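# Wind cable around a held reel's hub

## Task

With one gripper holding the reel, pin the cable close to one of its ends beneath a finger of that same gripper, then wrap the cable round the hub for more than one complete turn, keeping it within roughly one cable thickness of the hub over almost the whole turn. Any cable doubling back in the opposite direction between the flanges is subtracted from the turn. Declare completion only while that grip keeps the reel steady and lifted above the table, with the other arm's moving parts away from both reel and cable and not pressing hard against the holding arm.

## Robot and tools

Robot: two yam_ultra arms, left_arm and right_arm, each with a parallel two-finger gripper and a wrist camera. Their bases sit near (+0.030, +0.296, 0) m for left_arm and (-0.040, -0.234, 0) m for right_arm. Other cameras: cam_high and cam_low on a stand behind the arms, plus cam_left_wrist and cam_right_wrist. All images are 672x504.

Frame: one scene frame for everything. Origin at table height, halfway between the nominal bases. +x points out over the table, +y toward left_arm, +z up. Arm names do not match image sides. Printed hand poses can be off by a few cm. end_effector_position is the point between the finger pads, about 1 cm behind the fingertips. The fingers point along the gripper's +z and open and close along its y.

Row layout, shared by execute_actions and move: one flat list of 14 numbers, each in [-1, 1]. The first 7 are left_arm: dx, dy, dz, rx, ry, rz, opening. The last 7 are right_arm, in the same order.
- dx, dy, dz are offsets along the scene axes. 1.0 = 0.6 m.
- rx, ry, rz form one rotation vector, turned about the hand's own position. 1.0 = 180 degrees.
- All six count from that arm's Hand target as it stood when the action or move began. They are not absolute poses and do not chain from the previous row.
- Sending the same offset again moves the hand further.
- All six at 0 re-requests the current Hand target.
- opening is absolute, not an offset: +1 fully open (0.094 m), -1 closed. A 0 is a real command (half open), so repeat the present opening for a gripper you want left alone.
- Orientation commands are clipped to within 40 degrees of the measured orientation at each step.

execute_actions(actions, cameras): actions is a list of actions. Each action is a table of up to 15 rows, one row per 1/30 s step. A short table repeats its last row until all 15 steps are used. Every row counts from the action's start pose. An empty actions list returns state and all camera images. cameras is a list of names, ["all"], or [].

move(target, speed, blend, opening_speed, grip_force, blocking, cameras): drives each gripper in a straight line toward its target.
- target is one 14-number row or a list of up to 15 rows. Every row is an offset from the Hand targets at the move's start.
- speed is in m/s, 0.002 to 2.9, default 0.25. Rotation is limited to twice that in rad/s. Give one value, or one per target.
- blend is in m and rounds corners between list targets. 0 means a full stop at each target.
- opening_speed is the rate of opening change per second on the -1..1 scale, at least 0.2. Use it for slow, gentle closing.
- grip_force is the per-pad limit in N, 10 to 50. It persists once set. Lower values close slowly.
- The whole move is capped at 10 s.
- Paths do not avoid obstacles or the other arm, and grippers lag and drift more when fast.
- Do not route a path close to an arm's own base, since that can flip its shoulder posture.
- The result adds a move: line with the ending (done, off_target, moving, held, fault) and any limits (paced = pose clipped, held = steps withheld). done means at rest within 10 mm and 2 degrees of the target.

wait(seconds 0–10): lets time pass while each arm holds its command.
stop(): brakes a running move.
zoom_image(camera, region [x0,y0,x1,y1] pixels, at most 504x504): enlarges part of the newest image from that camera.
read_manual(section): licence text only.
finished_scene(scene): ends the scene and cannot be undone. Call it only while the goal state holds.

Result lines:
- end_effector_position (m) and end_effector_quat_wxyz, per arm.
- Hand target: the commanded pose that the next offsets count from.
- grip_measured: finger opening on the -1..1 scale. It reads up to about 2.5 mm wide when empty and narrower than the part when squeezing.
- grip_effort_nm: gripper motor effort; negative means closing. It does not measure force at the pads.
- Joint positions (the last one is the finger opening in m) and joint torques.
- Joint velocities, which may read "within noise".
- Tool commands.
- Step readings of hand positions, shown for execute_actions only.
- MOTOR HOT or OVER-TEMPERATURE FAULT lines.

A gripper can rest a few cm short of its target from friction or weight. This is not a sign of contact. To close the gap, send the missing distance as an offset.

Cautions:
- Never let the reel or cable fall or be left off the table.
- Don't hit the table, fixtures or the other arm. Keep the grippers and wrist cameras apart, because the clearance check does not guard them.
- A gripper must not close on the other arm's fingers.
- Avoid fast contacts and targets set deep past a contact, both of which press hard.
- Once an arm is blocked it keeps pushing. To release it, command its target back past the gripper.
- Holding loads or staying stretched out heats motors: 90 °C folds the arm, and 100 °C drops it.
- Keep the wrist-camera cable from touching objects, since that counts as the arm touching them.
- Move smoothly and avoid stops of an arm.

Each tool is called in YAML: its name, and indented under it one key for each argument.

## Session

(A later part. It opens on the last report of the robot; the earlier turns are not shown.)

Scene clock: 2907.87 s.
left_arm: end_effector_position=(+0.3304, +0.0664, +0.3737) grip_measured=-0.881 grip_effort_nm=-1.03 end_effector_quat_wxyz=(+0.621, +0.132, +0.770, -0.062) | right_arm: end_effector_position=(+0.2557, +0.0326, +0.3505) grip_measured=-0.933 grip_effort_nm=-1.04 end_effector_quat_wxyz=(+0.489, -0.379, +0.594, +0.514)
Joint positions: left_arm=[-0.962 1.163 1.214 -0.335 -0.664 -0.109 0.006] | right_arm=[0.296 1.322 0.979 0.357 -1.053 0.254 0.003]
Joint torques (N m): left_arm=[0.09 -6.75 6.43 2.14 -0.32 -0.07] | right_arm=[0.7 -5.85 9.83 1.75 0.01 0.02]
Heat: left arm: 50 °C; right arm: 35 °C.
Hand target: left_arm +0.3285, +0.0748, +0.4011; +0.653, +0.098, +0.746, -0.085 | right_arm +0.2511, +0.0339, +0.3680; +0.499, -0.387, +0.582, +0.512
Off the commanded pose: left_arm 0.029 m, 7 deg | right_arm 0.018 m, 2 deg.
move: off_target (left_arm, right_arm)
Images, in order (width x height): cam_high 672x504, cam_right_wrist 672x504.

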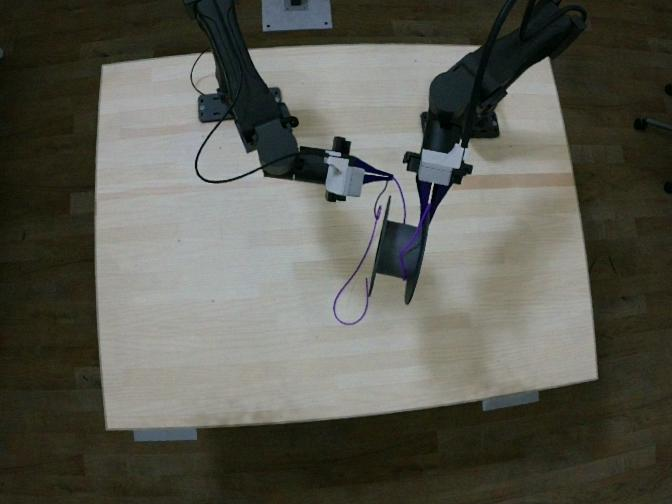

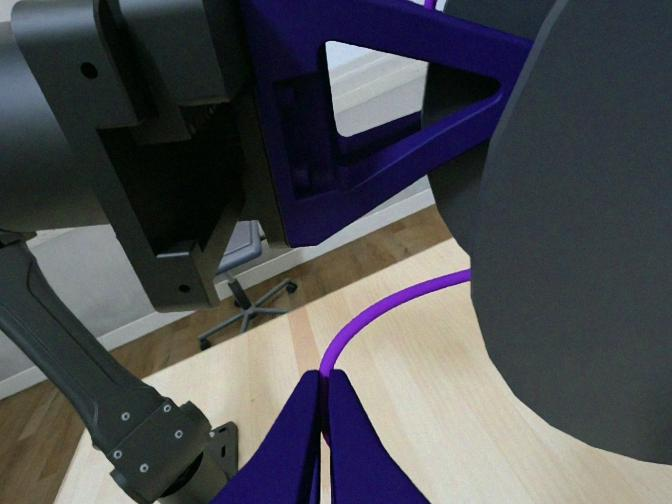

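move:
  target: [0,0,0,0,0,0,-1,0.0262,-0.0043,0.081,0,0,0,-1]
  speed: 0.05
  cameras: ["cam_high", "cam_right_wrist"]

Scene clock: 2928.60 s.
left_arm: end_effector_position=(+0.3305, +0.0662, +0.3744) grip_measured=-0.881 grip_effort_nm=-1.03 end_effector_quat_wxyz=(+0.622, +0.131, +0.769, -0.063) | right_arm: end_effector_position=(+0.2669, +0.0325, +0.4060) grip_measured=-0.933 grip_effort_nm=-1.04 end_effector_quat_wxyz=(+0.496, -0.381, +0.589, +0.512)
Joint positions: left_arm=[-0.962 1.163 1.214 -0.331 -0.664 -0.109 0.006] | right_arm=[0.285 1.361 1.215 0.179 -1.061 0.256 0.003]
Joint torques (N m): left_arm=[0.1 -6.72 6.43 2.11 -0.32 -0.06] | right_arm=[-0.64 -4.21 10.03 1.72 -0.11 0.01]
Heat: left arm: 51 °C; right arm: 37 °C.
Hand target: left_arm +0.3285, +0.0748, +0.4011; +0.653, +0.098, +0.746, -0.085 | right_arm +0.2669, +0.0313, +0.4165; +0.499, -0.387, +0.582, +0.512
Off the commanded pose: left_arm 0.028 m, 6 deg | right_arm 0.011 m, 1 deg.
move: off_target (left_arm, right_arm)
Images, in order (width x height): cam_high 672x504, cam_right_wrist 672x504.

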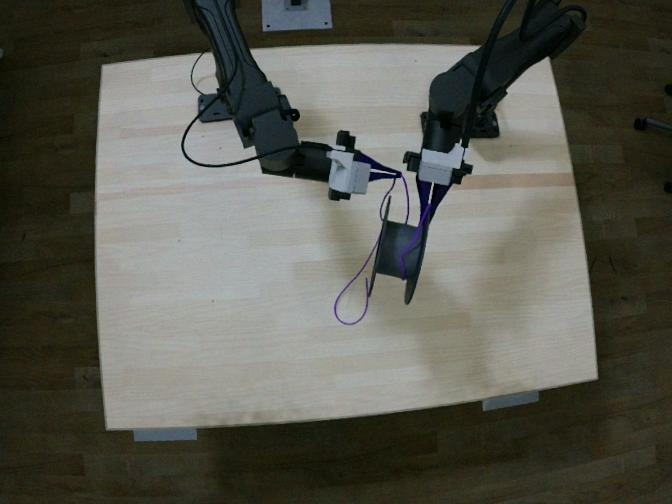

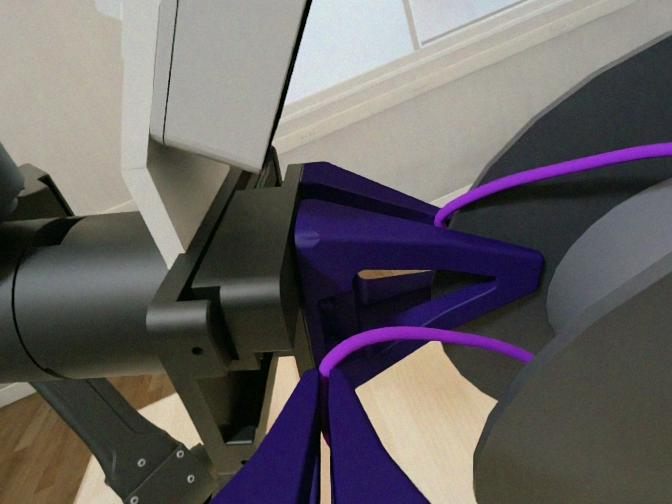

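move:
  target:
    - [0,0,0,0,0,0,-1,0.02,-0.004,0.007,0,0,0,-1]
    - [0,0,0,0,0,0,-1,0.031,-0.007,0.0583,0,0,0,-1]
  blend: [0.003,0]
  speed: 0.05
  cameras: ["cam_high", "cam_right_wrist", "cam_low"]

Scene clock: 2950.40 s.
left_arm: end_effector_position=(+0.3310, +0.0655, +0.3775) grip_measured=-0.881 grip_effort_nm=-1.03 end_effector_quat_wxyz=(+0.626, +0.127, +0.766, -0.067) | right_arm: end_effector_position=(+0.2879, +0.0288, +0.4381) grip_measured=-0.933 grip_effort_nm=-1.04 end_effector_quat_wxyz=(+0.492, -0.377, +0.593, +0.513)
Joint positions: left_arm=[-0.962 1.163 1.214 -0.316 -0.664 -0.109 0.006] | right_arm=[0.253 1.449 1.424 0.049 -1.089 0.261 0.003]
Joint torques (N m): left_arm=[0.1 -6.63 6.43 2 -0.31 -0.06] | right_arm=[-0.62 -5.01 10.17 1.81 -0.17 0]
Heat: left arm: 52 °C; right arm: 37 °C.
Hand target: left_arm +0.3285, +0.0748, +0.4011; +0.653, +0.098, +0.746, -0.085 | right_arm +0.2855, +0.0271, +0.4515; +0.499, -0.387, +0.582, +0.512
Off the commanded pose: left_arm 0.025 m, 5 deg | right_arm 0.014 m, 2 deg.
move: off_target (left_arm, right_arm)
Images, in order (width x height): cam_high 672x504, cam_low 672x504, cam_right_wrist 672x504.

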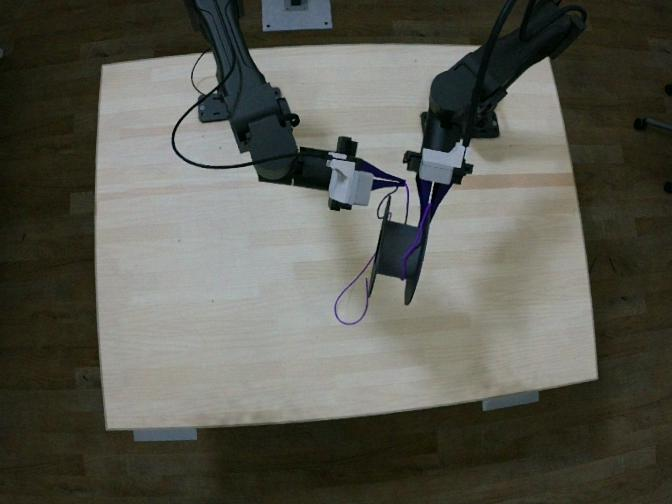

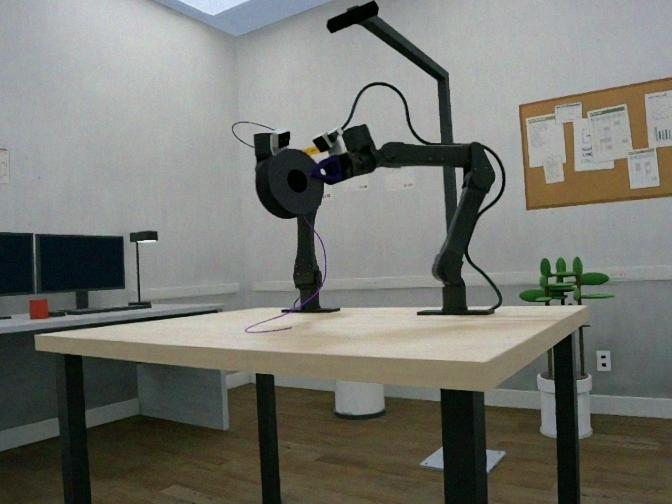

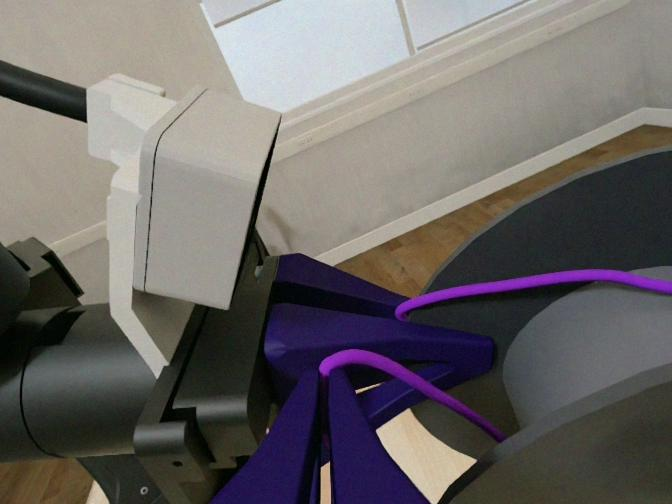

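execute_actions:
  actions: []

Scene clock: 3010.77 s.
left_arm: end_effector_position=(+0.3310, +0.0655, +0.3775) grip_measured=-0.881 grip_effort_nm=-1.03 end_effector_quat_wxyz=(+0.626, +0.127, +0.766, -0.067) | right_arm: end_effector_position=(+0.2878, +0.0288, +0.4380) grip_measured=-0.933 grip_effort_nm=-1.04 end_effector_quat_wxyz=(+0.492, -0.377, +0.594, +0.513)
Joint positions: left_arm=[-0.962 1.163 1.214 -0.316 -0.664 -0.109 0.006] | right_arm=[0.253 1.449 1.424 0.049 -1.09 0.261 0.003]
Joint velocities: within noise
Joint torques (N m): left_arm=[0.1 -6.63 6.43 2 -0.31 -0.06] | right_arm=[-0.55 -5.04 10.1 1.79 -0.16 0.02]
Heat: left arm: 49 °C; right arm: 41 °C.
Hand target: left_arm +0.3285, +0.0748, +0.4011; +0.653, +0.098, +0.746, -0.085 | right_arm +0.2855, +0.0271, +0.4515; +0.499, -0.387, +0.582, +0.512
Tool commands: left_gripper/opening=-1.0 right_gripper/opening=-1.0
Off the commanded pose: left_arm 0.025 m, 5 deg | right_arm 0.014 m, 2 deg.

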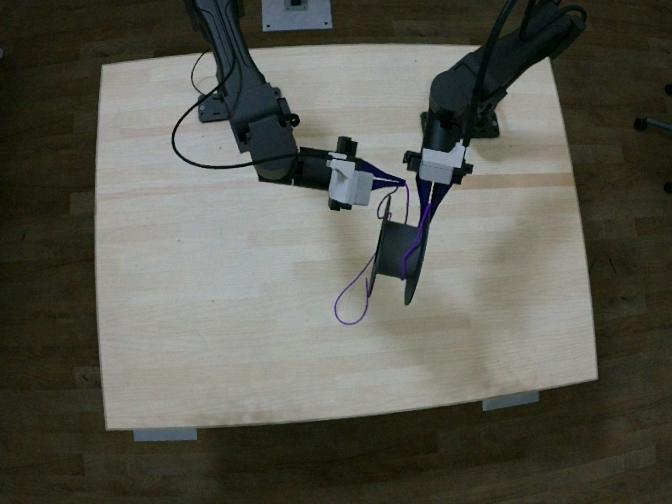

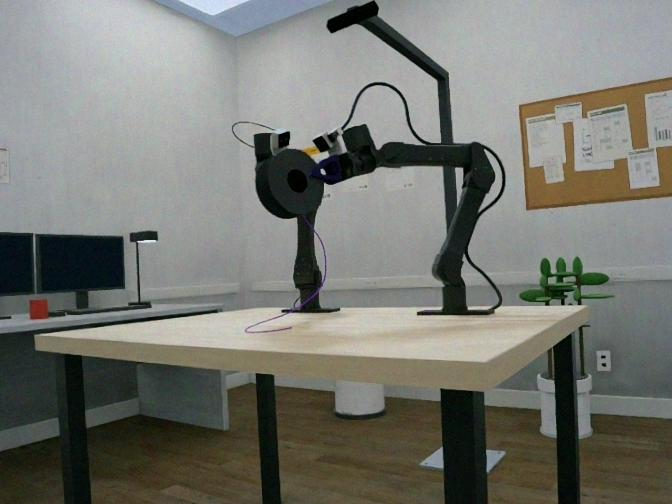

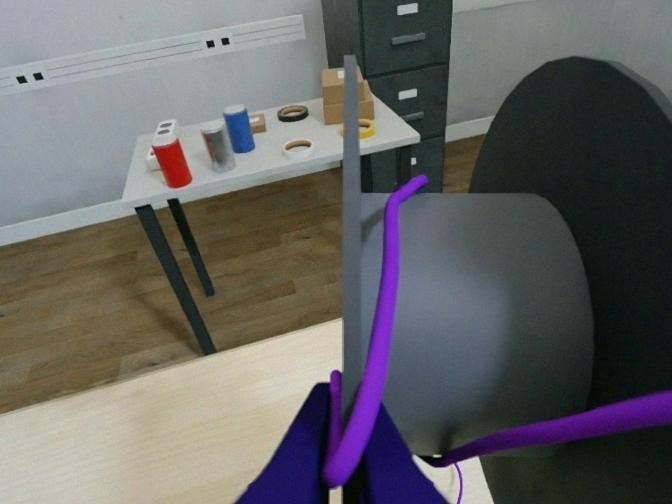

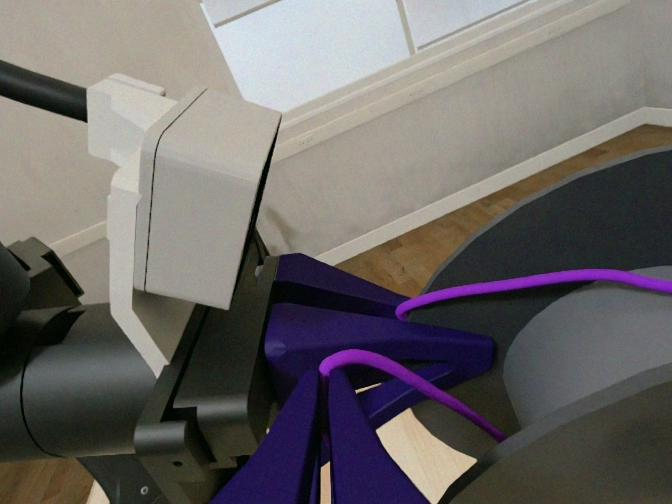

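move:
  target: [0,0,0,0,0,0,-1, 0.032,-0.0117,0.03,0.0156,0.0818,0.0012,-1]
  speed: 0.06
  cameras: ["cam_high","cam_right_wrist","cam_left_wrist"]

Scene clock: 3038.43 s.
left_arm: end_effector_position=(+0.3315, +0.0649, +0.3805) grip_measured=-0.881 grip_effort_nm=-1.04 end_effector_quat_wxyz=(+0.630, +0.124, +0.763, -0.071) | right_arm: end_effector_position=(+0.3082, +0.0226, +0.4519) grip_measured=-0.933 grip_effort_nm=-1.04 end_effector_quat_wxyz=(+0.417, -0.293, +0.642, +0.573)
Joint positions: left_arm=[-0.962 1.163 1.214 -0.302 -0.664 -0.109 0.006] | right_arm=[0.217 1.53 1.564 -0.027 -1.123 0.521 0.003]
Joint torques (N m): left_arm=[0.12 -6.54 6.43 1.88 -0.31 -0.06] | right_arm=[-0.79 -5.78 10.39 1.92 -0.2 0.04]
Heat: left arm: 49 °C; right arm: 41 °C.
Hand target: left_arm +0.3285, +0.0748, +0.4010; +0.653, +0.098, +0.746, -0.085 | right_arm +0.3047, +0.0201, +0.4694; +0.429, -0.307, +0.627, +0.573
Off the commanded pose: left_arm 0.023 m, 5 deg | right_arm 0.018 m, 3 deg.
move: off_target (left_arm, right_arm)
Images, in order (width x height): cam_high 672x504, cam_left_wrist 672x504, cam_right_wrist 672x504.

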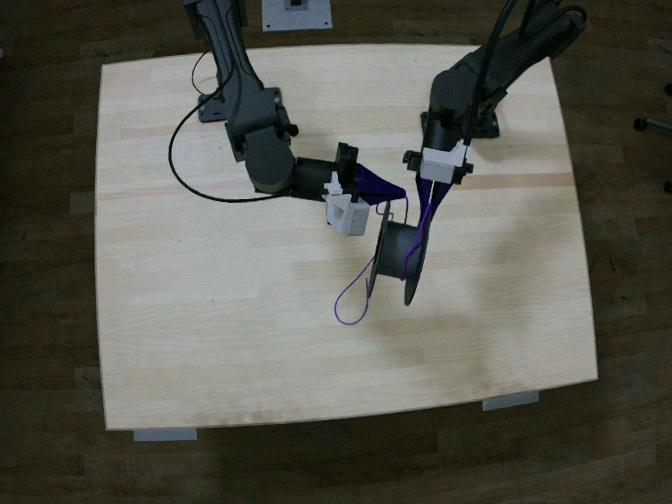

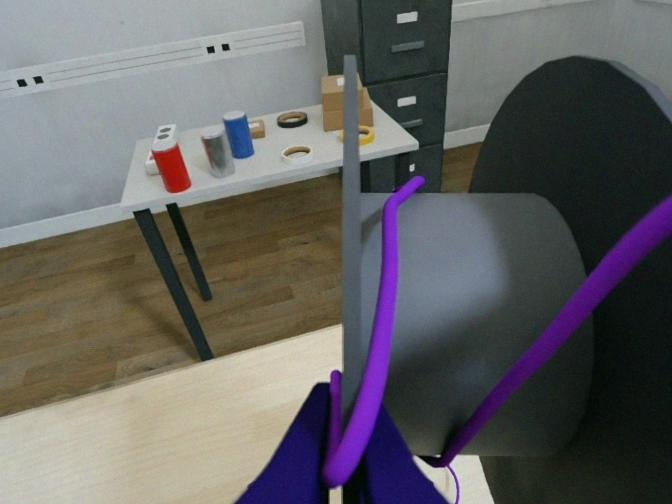

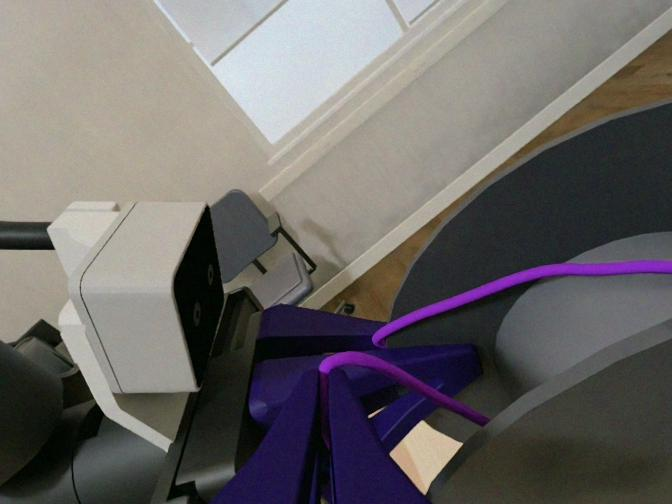

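move:
  target: [0,0,0,0,0,0,-1, 0.0387,-0.0122,0.0333,0.0165,0.0817,0.0005,-1]
  speed: 0.06
  cameras: ["cam_high","cam_right_wrist","cam_left_wrist"]

Scene clock: 3053.20 s.
left_arm: end_effector_position=(+0.3313, +0.0651, +0.3883) grip_measured=-0.881 grip_effort_nm=-1.03 end_effector_quat_wxyz=(+0.639, +0.116, +0.756, -0.081) | right_arm: end_effector_position=(+0.3312, +0.0170, +0.4674) grip_measured=-0.933 grip_effort_nm=-1.04 end_effector_quat_wxyz=(+0.329, -0.201, +0.679, +0.625)
Joint positions: left_arm=[-0.962 1.157 1.214 -0.274 -0.664 -0.109 0.006] | right_arm=[0.185 1.634 1.742 -0.114 -1.16 0.793 0.003]
Joint torques (N m): left_arm=[0.13 -5.85 6.45 1.66 -0.29 -0.04] | right_arm=[-1.03 -6.68 10.59 2.08 -0.11 0.04]
Heat: left arm: 49 °C; right arm: 43 °C.
Hand target: left_arm +0.3285, +0.0748, +0.4011; +0.653, +0.098, +0.746, -0.085 | right_arm +0.3279, +0.0128, +0.4895; +0.353, -0.221, +0.662, +0.624
Off the commanded pose: left_arm 0.016 m, 3 deg | right_arm 0.023 m, 4 deg.
move: off_target (left_arm, right_arm)
Images, in order (width x height): cam_high 672x504, cam_left_wrist 672x504, cam_right_wrist 672x504.

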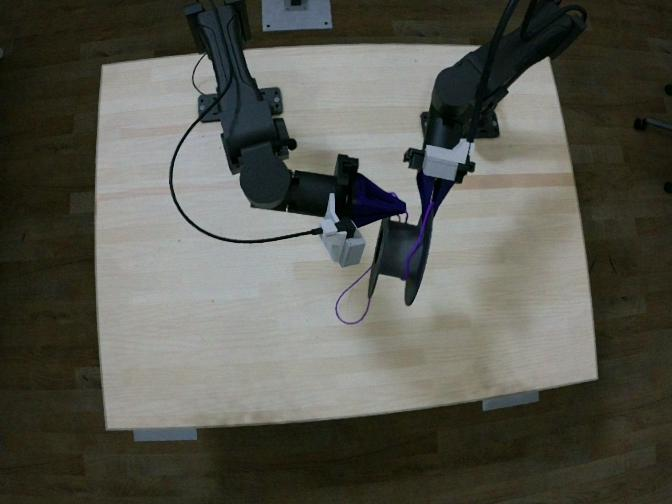

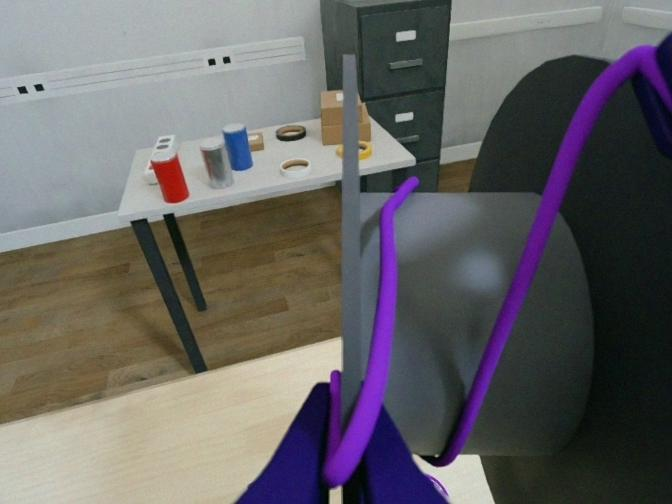

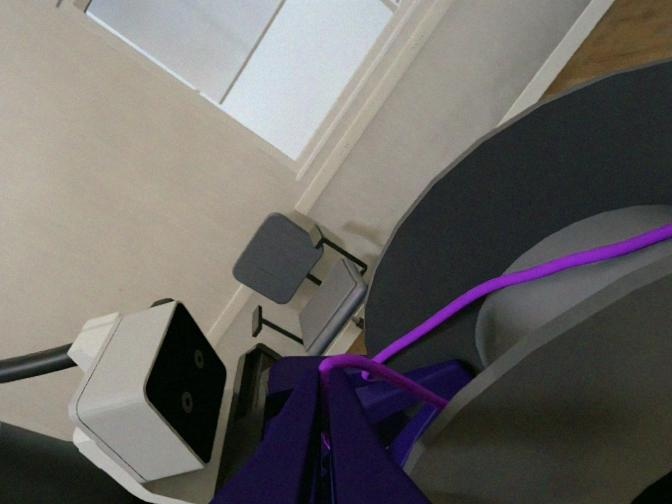

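zoom_image:
  camera: "cam_right_wrist"
  region: [220, 280, 520, 504]

zoom_image:
  camera: "cam_left_wrist"
  region: [320, 0, 672, 504]

zoom_image:
  camera: "cam_high"
  region: [320, 140, 480, 340]

Scaled by 1.680.

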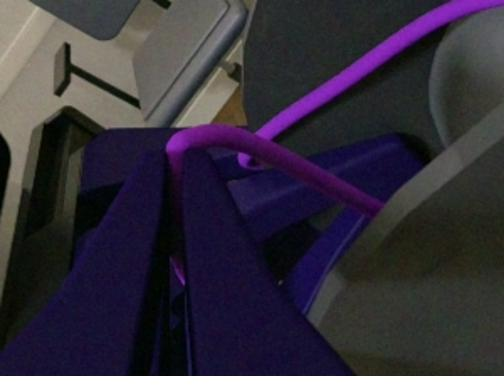

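Scaled by 1.000.

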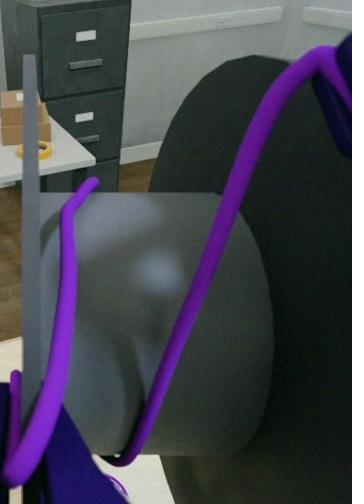

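Scaled by 2.520.

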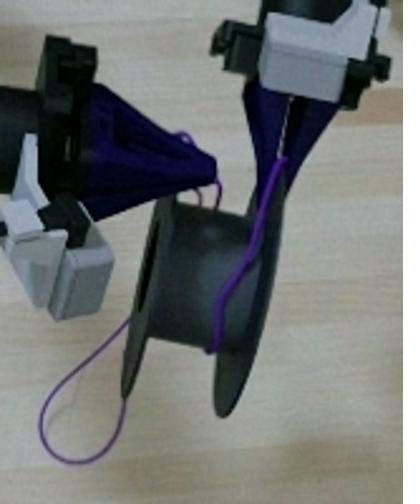

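move:
  target: [0,0,0,0,0,0,-1, 0.005,0,0.005,-0.0703,-0.36,-0.0095,-1]
  speed: 0.25
  cameras: ["cam_high","cam_right_wrist","cam_left_wrist"]

Scene clock: 3134.40 s.
left_arm: end_effector_position=(+0.3320, +0.0660, +0.3907) grip_measured=-0.881 grip_effort_nm=-1.04 end_effector_quat_wxyz=(+0.643, +0.111, +0.754, -0.081) | right_arm: end_effector_position=(+0.3331, +0.0178, +0.4696) grip_measured=-0.933 grip_effort_nm=-1.04 end_effector_quat_wxyz=(+0.612, -0.536, +0.463, +0.351)
Joint positions: left_arm=[-0.962 1.157 1.214 -0.263 -0.672 -0.109 0.006] | right_arm=[0.185 1.649 1.77 -0.13 -1.165 -0.347 0.003]
Joint torques (N m): left_arm=[0.14 -5.83 6.45 1.57 -0.22 -0.03] | right_arm=[-1.22 -6.69 10.71 2.11 -0.1 -0.07]
Heat: left arm: 45 °C; right arm: 40 °C.
Hand target: left_arm +0.3285, +0.0749, +0.4011; +0.653, +0.098, +0.746, -0.085 | right_arm +0.3310, +0.0128, +0.4924; +0.635, -0.546, +0.435, +0.331
Off the commanded pose: left_arm 0.014 m, 2 deg | right_arm 0.024 m, 5 deg.
move: off_target (left_arm, right_arm)
Images, in order (width x height): cam_high 672x504, cam_left_wrist 672x504, cam_right_wrist 672x504.

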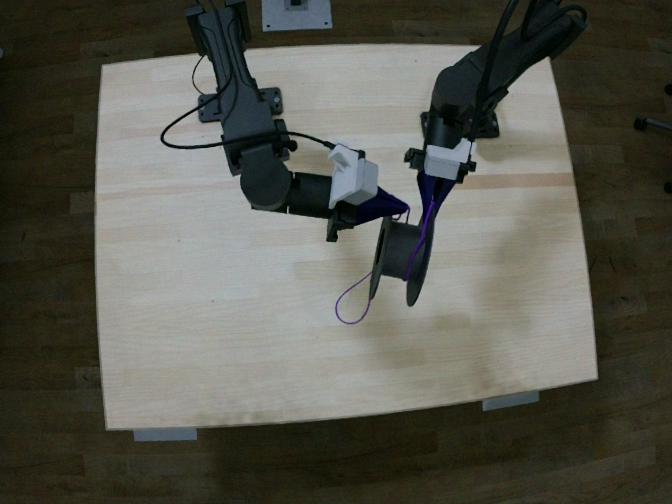

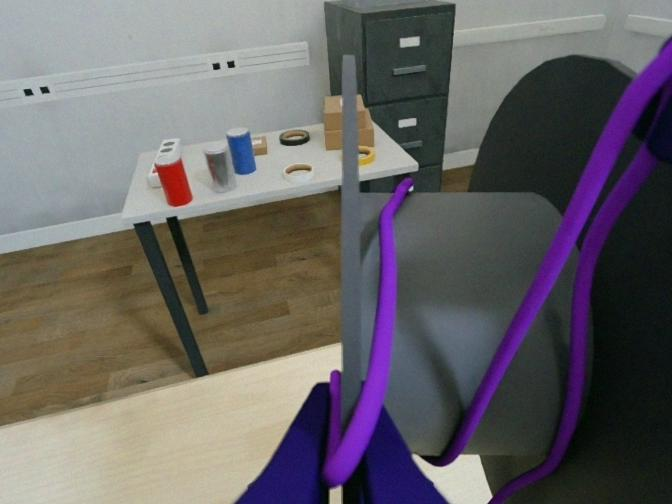

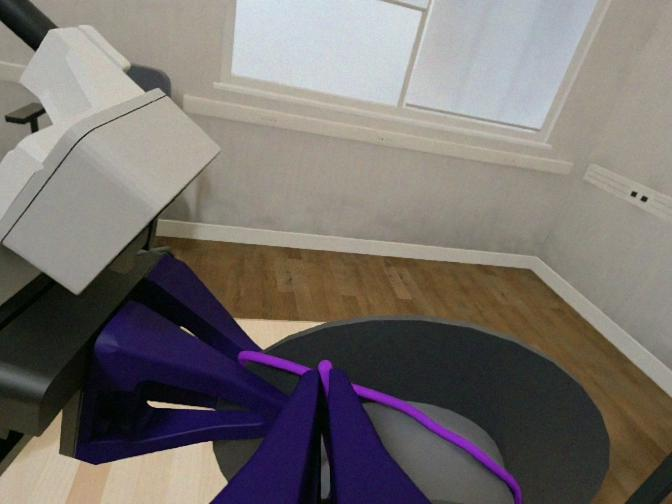

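move:
  target: [0,0,0,0,0,0,-1, -0.1,-0.0143,-0.012,-0.035,-0.18,-0.004,-1]
  speed: 0.08
  cameras: ["cam_high","cam_right_wrist","cam_left_wrist","cam_low"]

Scene clock: 3234.57 s.
left_arm: end_effector_position=(+0.3303, +0.0642, +0.3948) grip_measured=-0.881 grip_effort_nm=-1.03 end_effector_quat_wxyz=(+0.646, +0.112, +0.750, -0.092) | right_arm: end_effector_position=(+0.2933, +0.0065, +0.4654) grip_measured=-0.933 grip_effort_nm=-1.04 end_effector_quat_wxyz=(+0.688, -0.643, +0.302, +0.148)
Joint positions: left_arm=[-0.962 1.15 1.214 -0.253 -0.655 -0.109 0.006] | right_arm=[0.185 1.467 1.579 -0.131 -1.129 -0.937 0.003]
Joint torques (N m): left_arm=[0.12 -5.15 6.46 1.49 -0.37 -0.04] | right_arm=[0.02 -9.1 6.34 2.21 -0.33 -0.05]
Heat: left arm: 45 °C; right arm: 41 °C.
Hand target: left_arm +0.3285, +0.0748, +0.4010; +0.653, +0.098, +0.746, -0.085 | right_arm +0.2709, +0.0042, +0.4853; +0.703, -0.647, +0.261, +0.137
Off the commanded pose: left_arm 0.012 m, 2 deg | right_arm 0.030 m, 5 deg.
move: off_target (left_arm, right_arm)

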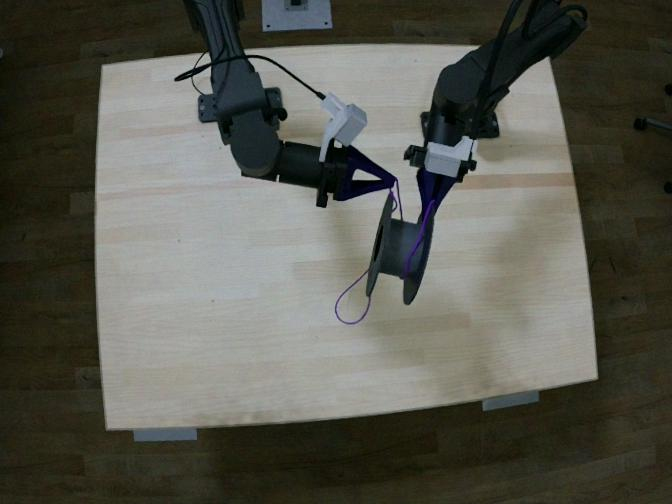

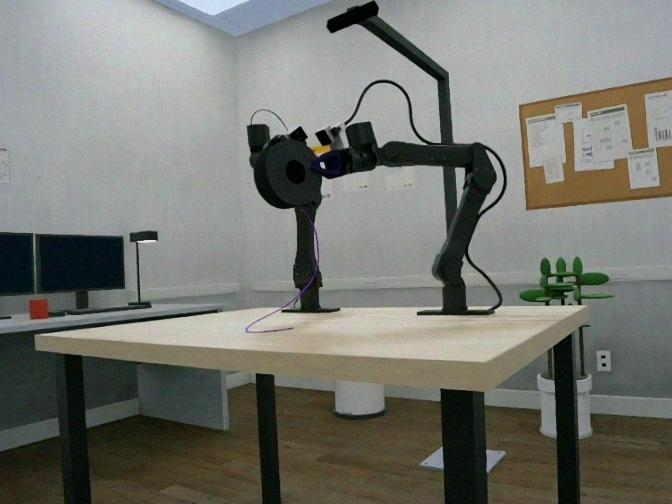

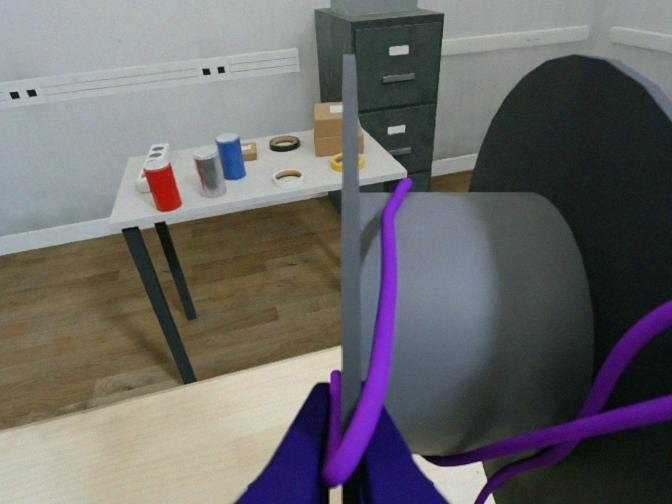

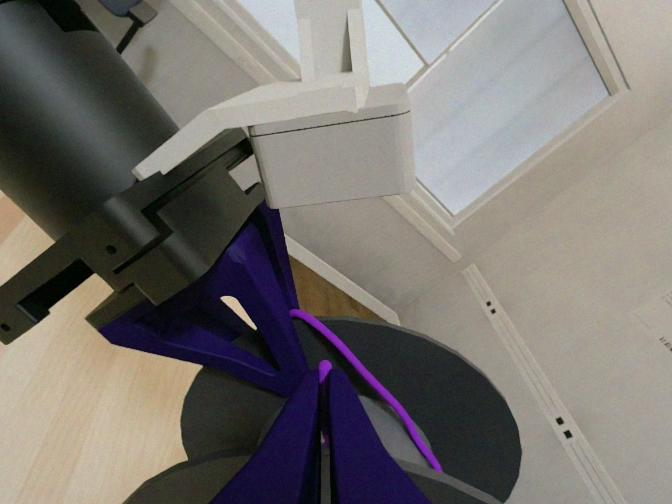

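zoom_image:
  camera: "cam_high"
  region: [320, 140, 480, 340]

zoom_image:
  camera: "cam_low"
  region: [220, 100, 400, 340]

zoom_image:
  camera: "cam_left_wrist"
  region: [372, 200, 672, 504]

Scaled by 2.520.

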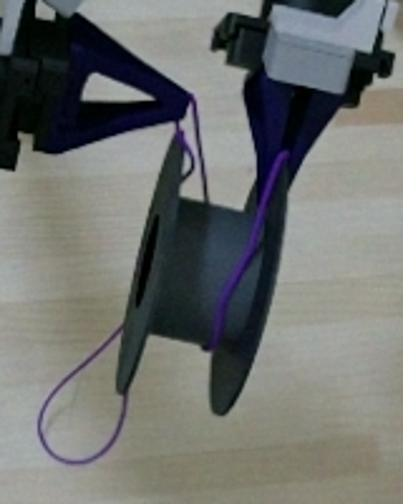

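Scaled by 2.100.

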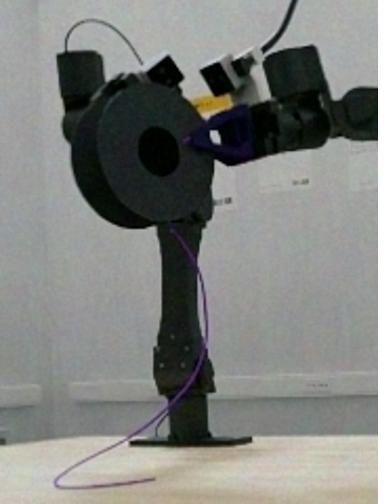

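Scaled by 1.658.

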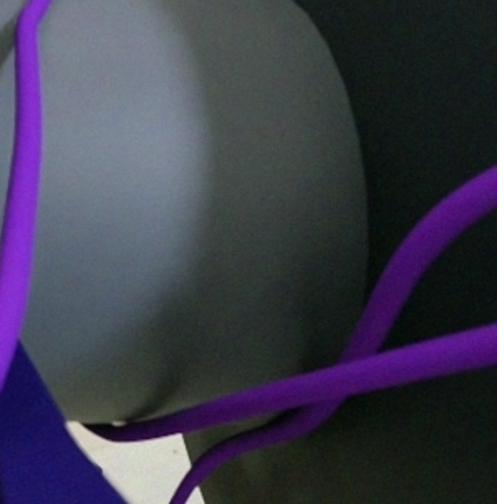

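move:
  target: [0,0,0,0,0,0,-1, -0.0733,-0.0118,-0.025,0.0813,0.42,0.0114,-1]
  speed: 0.12
  cameras: ["cam_high","cam_right_wrist","cam_left_wrist","cam_low"]

Scene clock: 3280.97 s.
left_arm: end_effector_position=(+0.3264, +0.0584, +0.3961) grip_measured=-0.881 grip_effort_nm=-1.03 end_effector_quat_wxyz=(+0.644, +0.122, +0.748, -0.105) | right_arm: end_effector_position=(+0.2545, -0.0043, +0.4481) grip_measured=-0.933 grip_effort_nm=-1.04 end_effector_quat_wxyz=(+0.449, -0.305, +0.646, +0.537)
Joint positions: left_arm=[-0.97 1.147 1.214 -0.251 -0.631 -0.109 0.006] | right_arm=[0.185 1.289 1.383 -0.141 -1.1 0.393 0.003]
Joint torques (N m): left_arm=[0.76 -4.82 6.48 1.47 -0.6 -0.03] | right_arm=[0.85 -7.76 6.42 2.48 -0.53 0.09]
Heat: left arm: 42 °C; right arm: 40 °C.
Hand target: left_arm +0.3285, +0.0748, +0.4011; +0.653, +0.098, +0.746, -0.086 | right_arm +0.2270, -0.0029, +0.4702; +0.465, -0.344, +0.607, +0.545
Off the commanded pose: left_arm 0.017 m, 4 deg | right_arm 0.035 m, 7 deg.
move: off_target (left_arm, right_arm)

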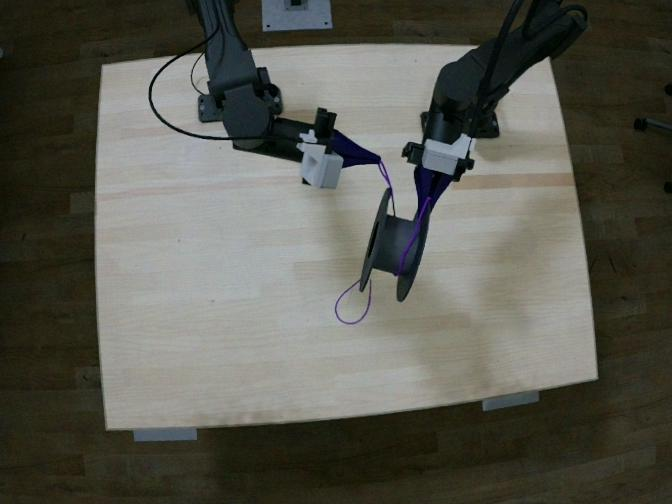

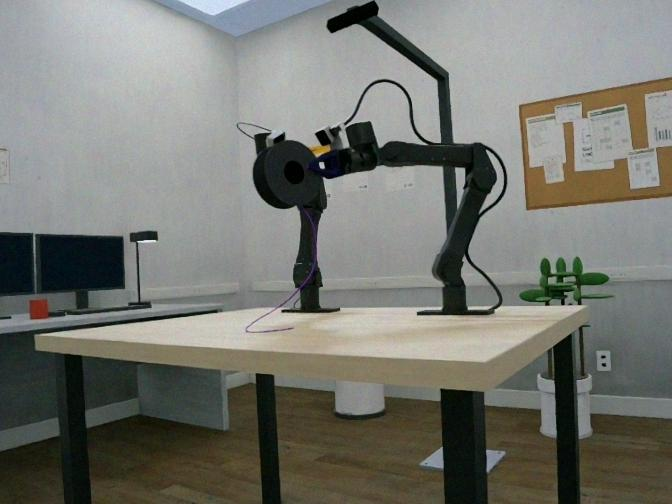

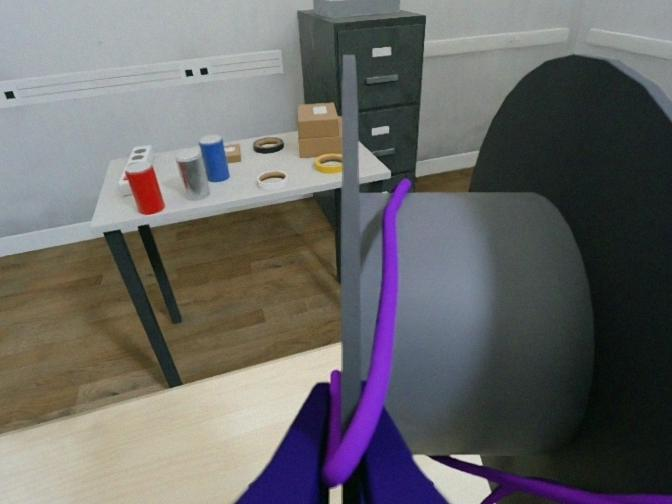

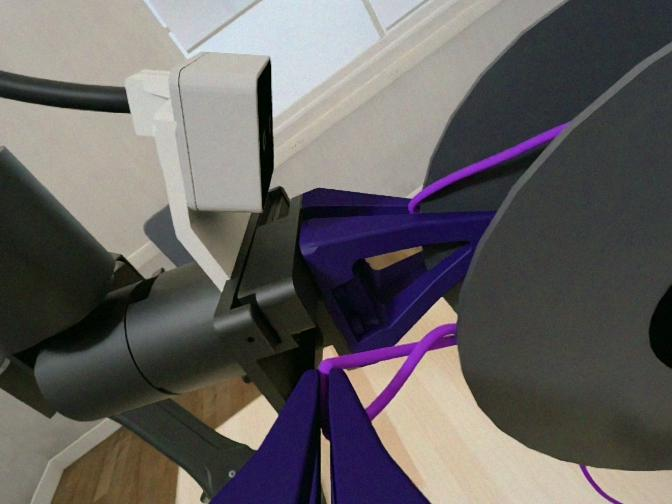

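move:
  target: [0,0,0,0,0,0,-1, -0.03,-0.01,-0.235,0,0,0,-1]
  speed: 0.12
  cameras: ["cam_high","cam_right_wrist","cam_left_wrist","cam_low"]

Scene clock: 3315.03 s.
left_arm: end_effector_position=(+0.3264, +0.0647, +0.3850) grip_measured=-0.881 grip_effort_nm=-1.03 end_effector_quat_wxyz=(+0.632, +0.127, +0.760, -0.081) | right_arm: end_effector_position=(+0.2167, -0.0091, +0.3310) grip_measured=-0.933 grip_effort_nm=-1.04 end_effector_quat_wxyz=(+0.468, -0.336, +0.613, +0.540)
Joint positions: left_arm=[-0.97 1.147 1.214 -0.306 -0.656 -0.109 0.006] | right_arm=[0.185 1.114 0.745 0.424 -1.143 0.406 0.003]
Joint torques (N m): left_arm=[0.76 -4.97 6.41 1.92 -0.39 -0.05] | right_arm=[0.14 -3.84 5.46 1.98 -0.17 0.05]
Heat: left arm: 41 °C; right arm: 39 °C.
Hand target: left_arm +0.3285, +0.0748, +0.4012; +0.653, +0.098, +0.746, -0.086 | right_arm +0.2090, -0.0089, +0.3292; +0.465, -0.344, +0.607, +0.545
Off the commanded pose: left_arm 0.019 m, 4 deg | right_arm 0.008 m, 1 deg.
move: off_target (left_arm)

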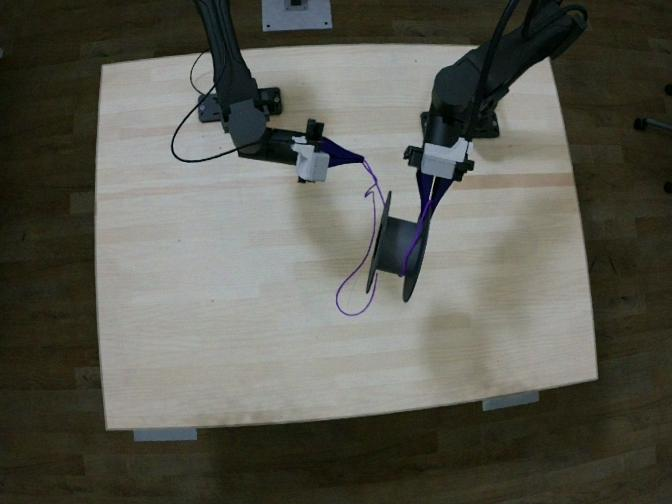

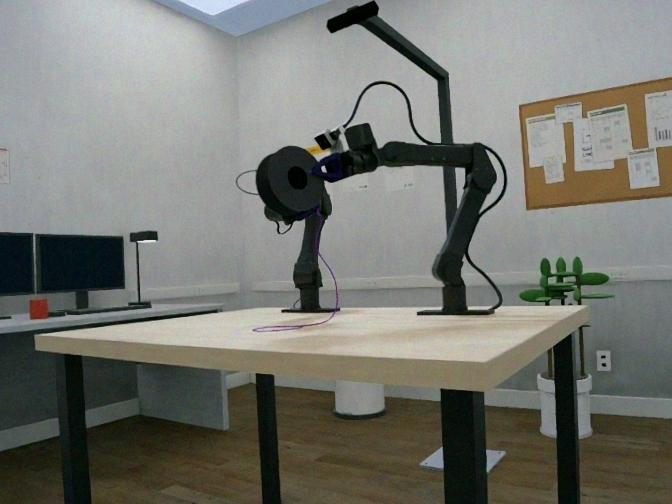

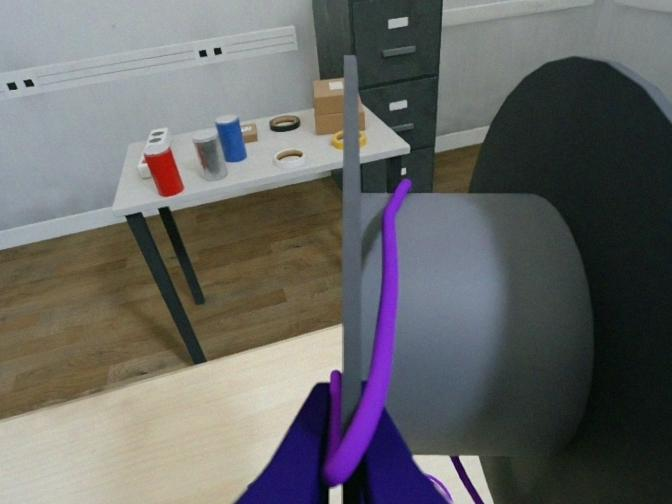

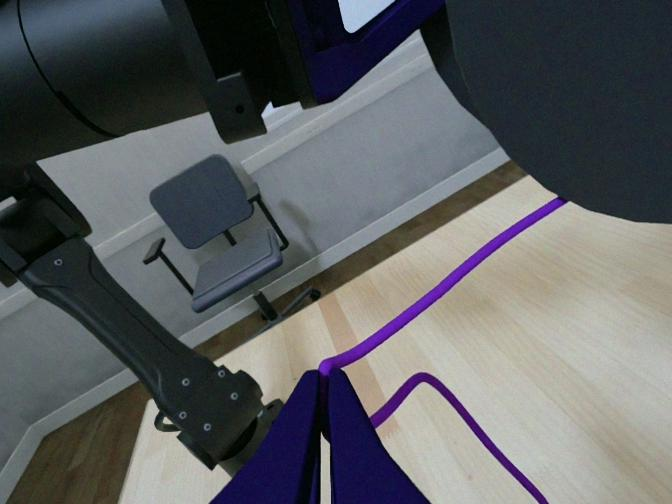

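move:
  target: [0,0,0,0,0,0,-1, 0.0583,0.0245,0.1763,0,0,0,-1]
  speed: 0.1
  cameras: ["cam_high","cam_right_wrist","cam_left_wrist","cam_low"]

Scene clock: 3464.93 s.
left_arm: end_effector_position=(+0.3267, +0.0657, +0.3852) grip_measured=-0.881 grip_effort_nm=-1.04 end_effector_quat_wxyz=(+0.633, +0.125, +0.760, -0.079) | right_arm: end_effector_position=(+0.2487, +0.0031, +0.4223) grip_measured=-0.933 grip_effort_nm=-1.04 end_effector_quat_wxyz=(+0.458, -0.329, +0.619, +0.547)
Joint positions: left_arm=[-0.97 1.147 1.214 -0.306 -0.661 -0.109 0.006] | right_arm=[0.203 1.265 1.207 0.099 -1.13 0.423 0.003]
Joint torques (N m): left_arm=[0.77 -4.97 6.43 1.93 -0.33 -0.05] | right_arm=[0.8 -3.75 9.92 1.71 -0.06 -0.1]
Heat: left arm: 48 °C; right arm: 39 °C.
Hand target: left_arm +0.3285, +0.0748, +0.4012; +0.653, +0.098, +0.746, -0.086 | right_arm +0.2440, +0.0058, +0.4350; +0.465, -0.344, +0.607, +0.545
Off the commanded pose: left_arm 0.018 m, 4 deg | right_arm 0.014 m, 2 deg.
move: off_target (left_arm, right_arm)

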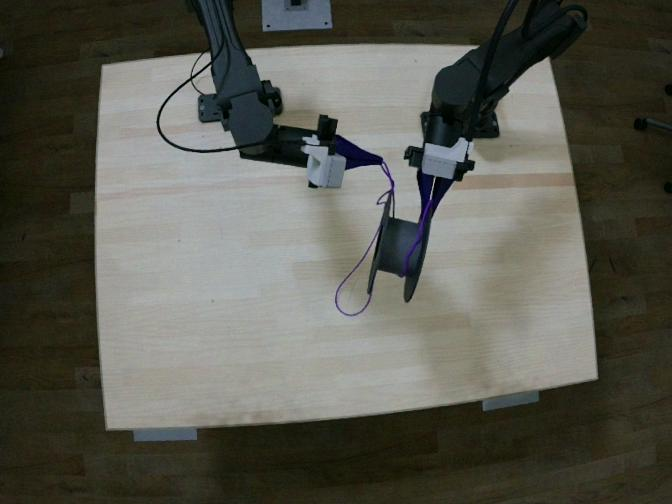

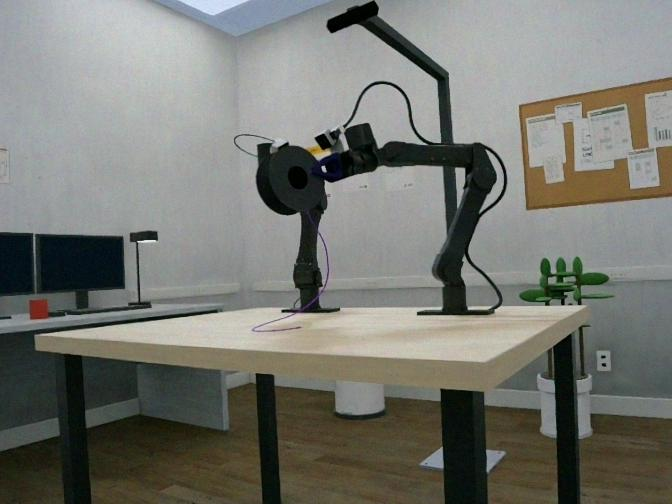

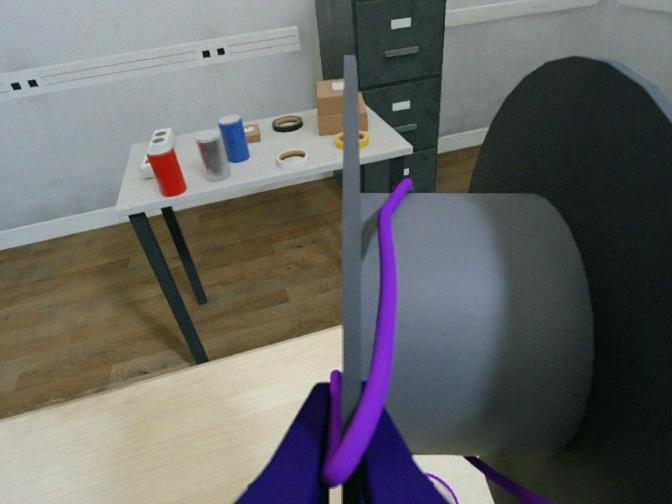

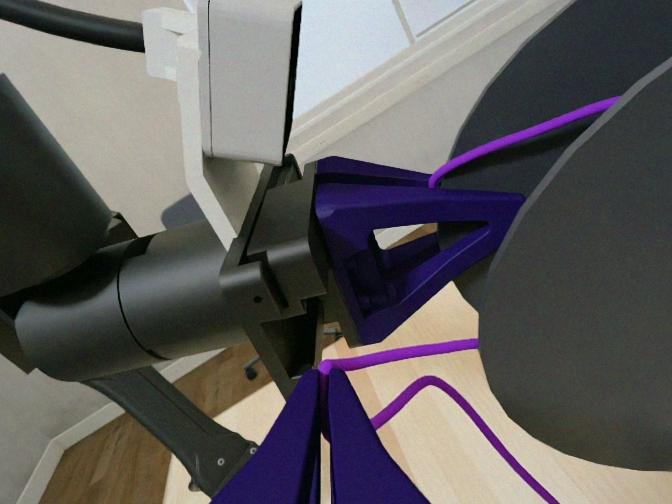

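zoom_image:
  camera: "cam_high"
  region: [330, 140, 450, 330]

zoom_image:
  camera: "cam_right_wrist"
  region: [280, 320, 560, 504]

zoom_image:
  camera: "cam_low"
  region: [220, 100, 400, 340]

Scaled by 2.653.

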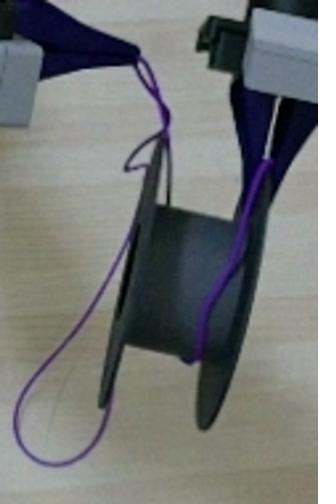

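Scaled by 1.800.

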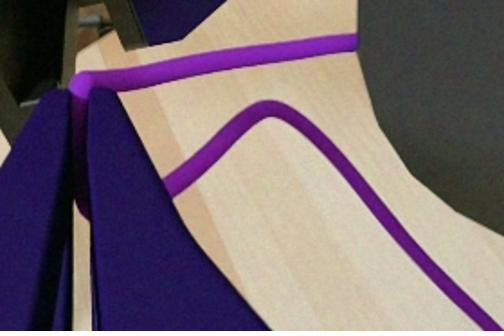

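Scaled by 2.100.

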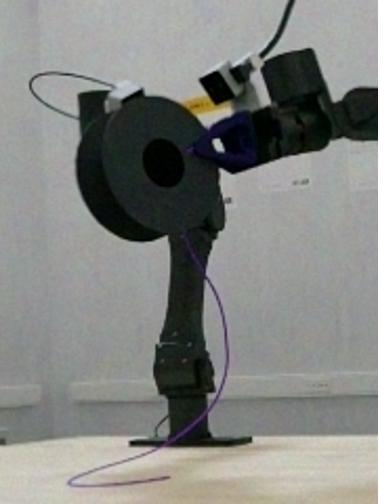

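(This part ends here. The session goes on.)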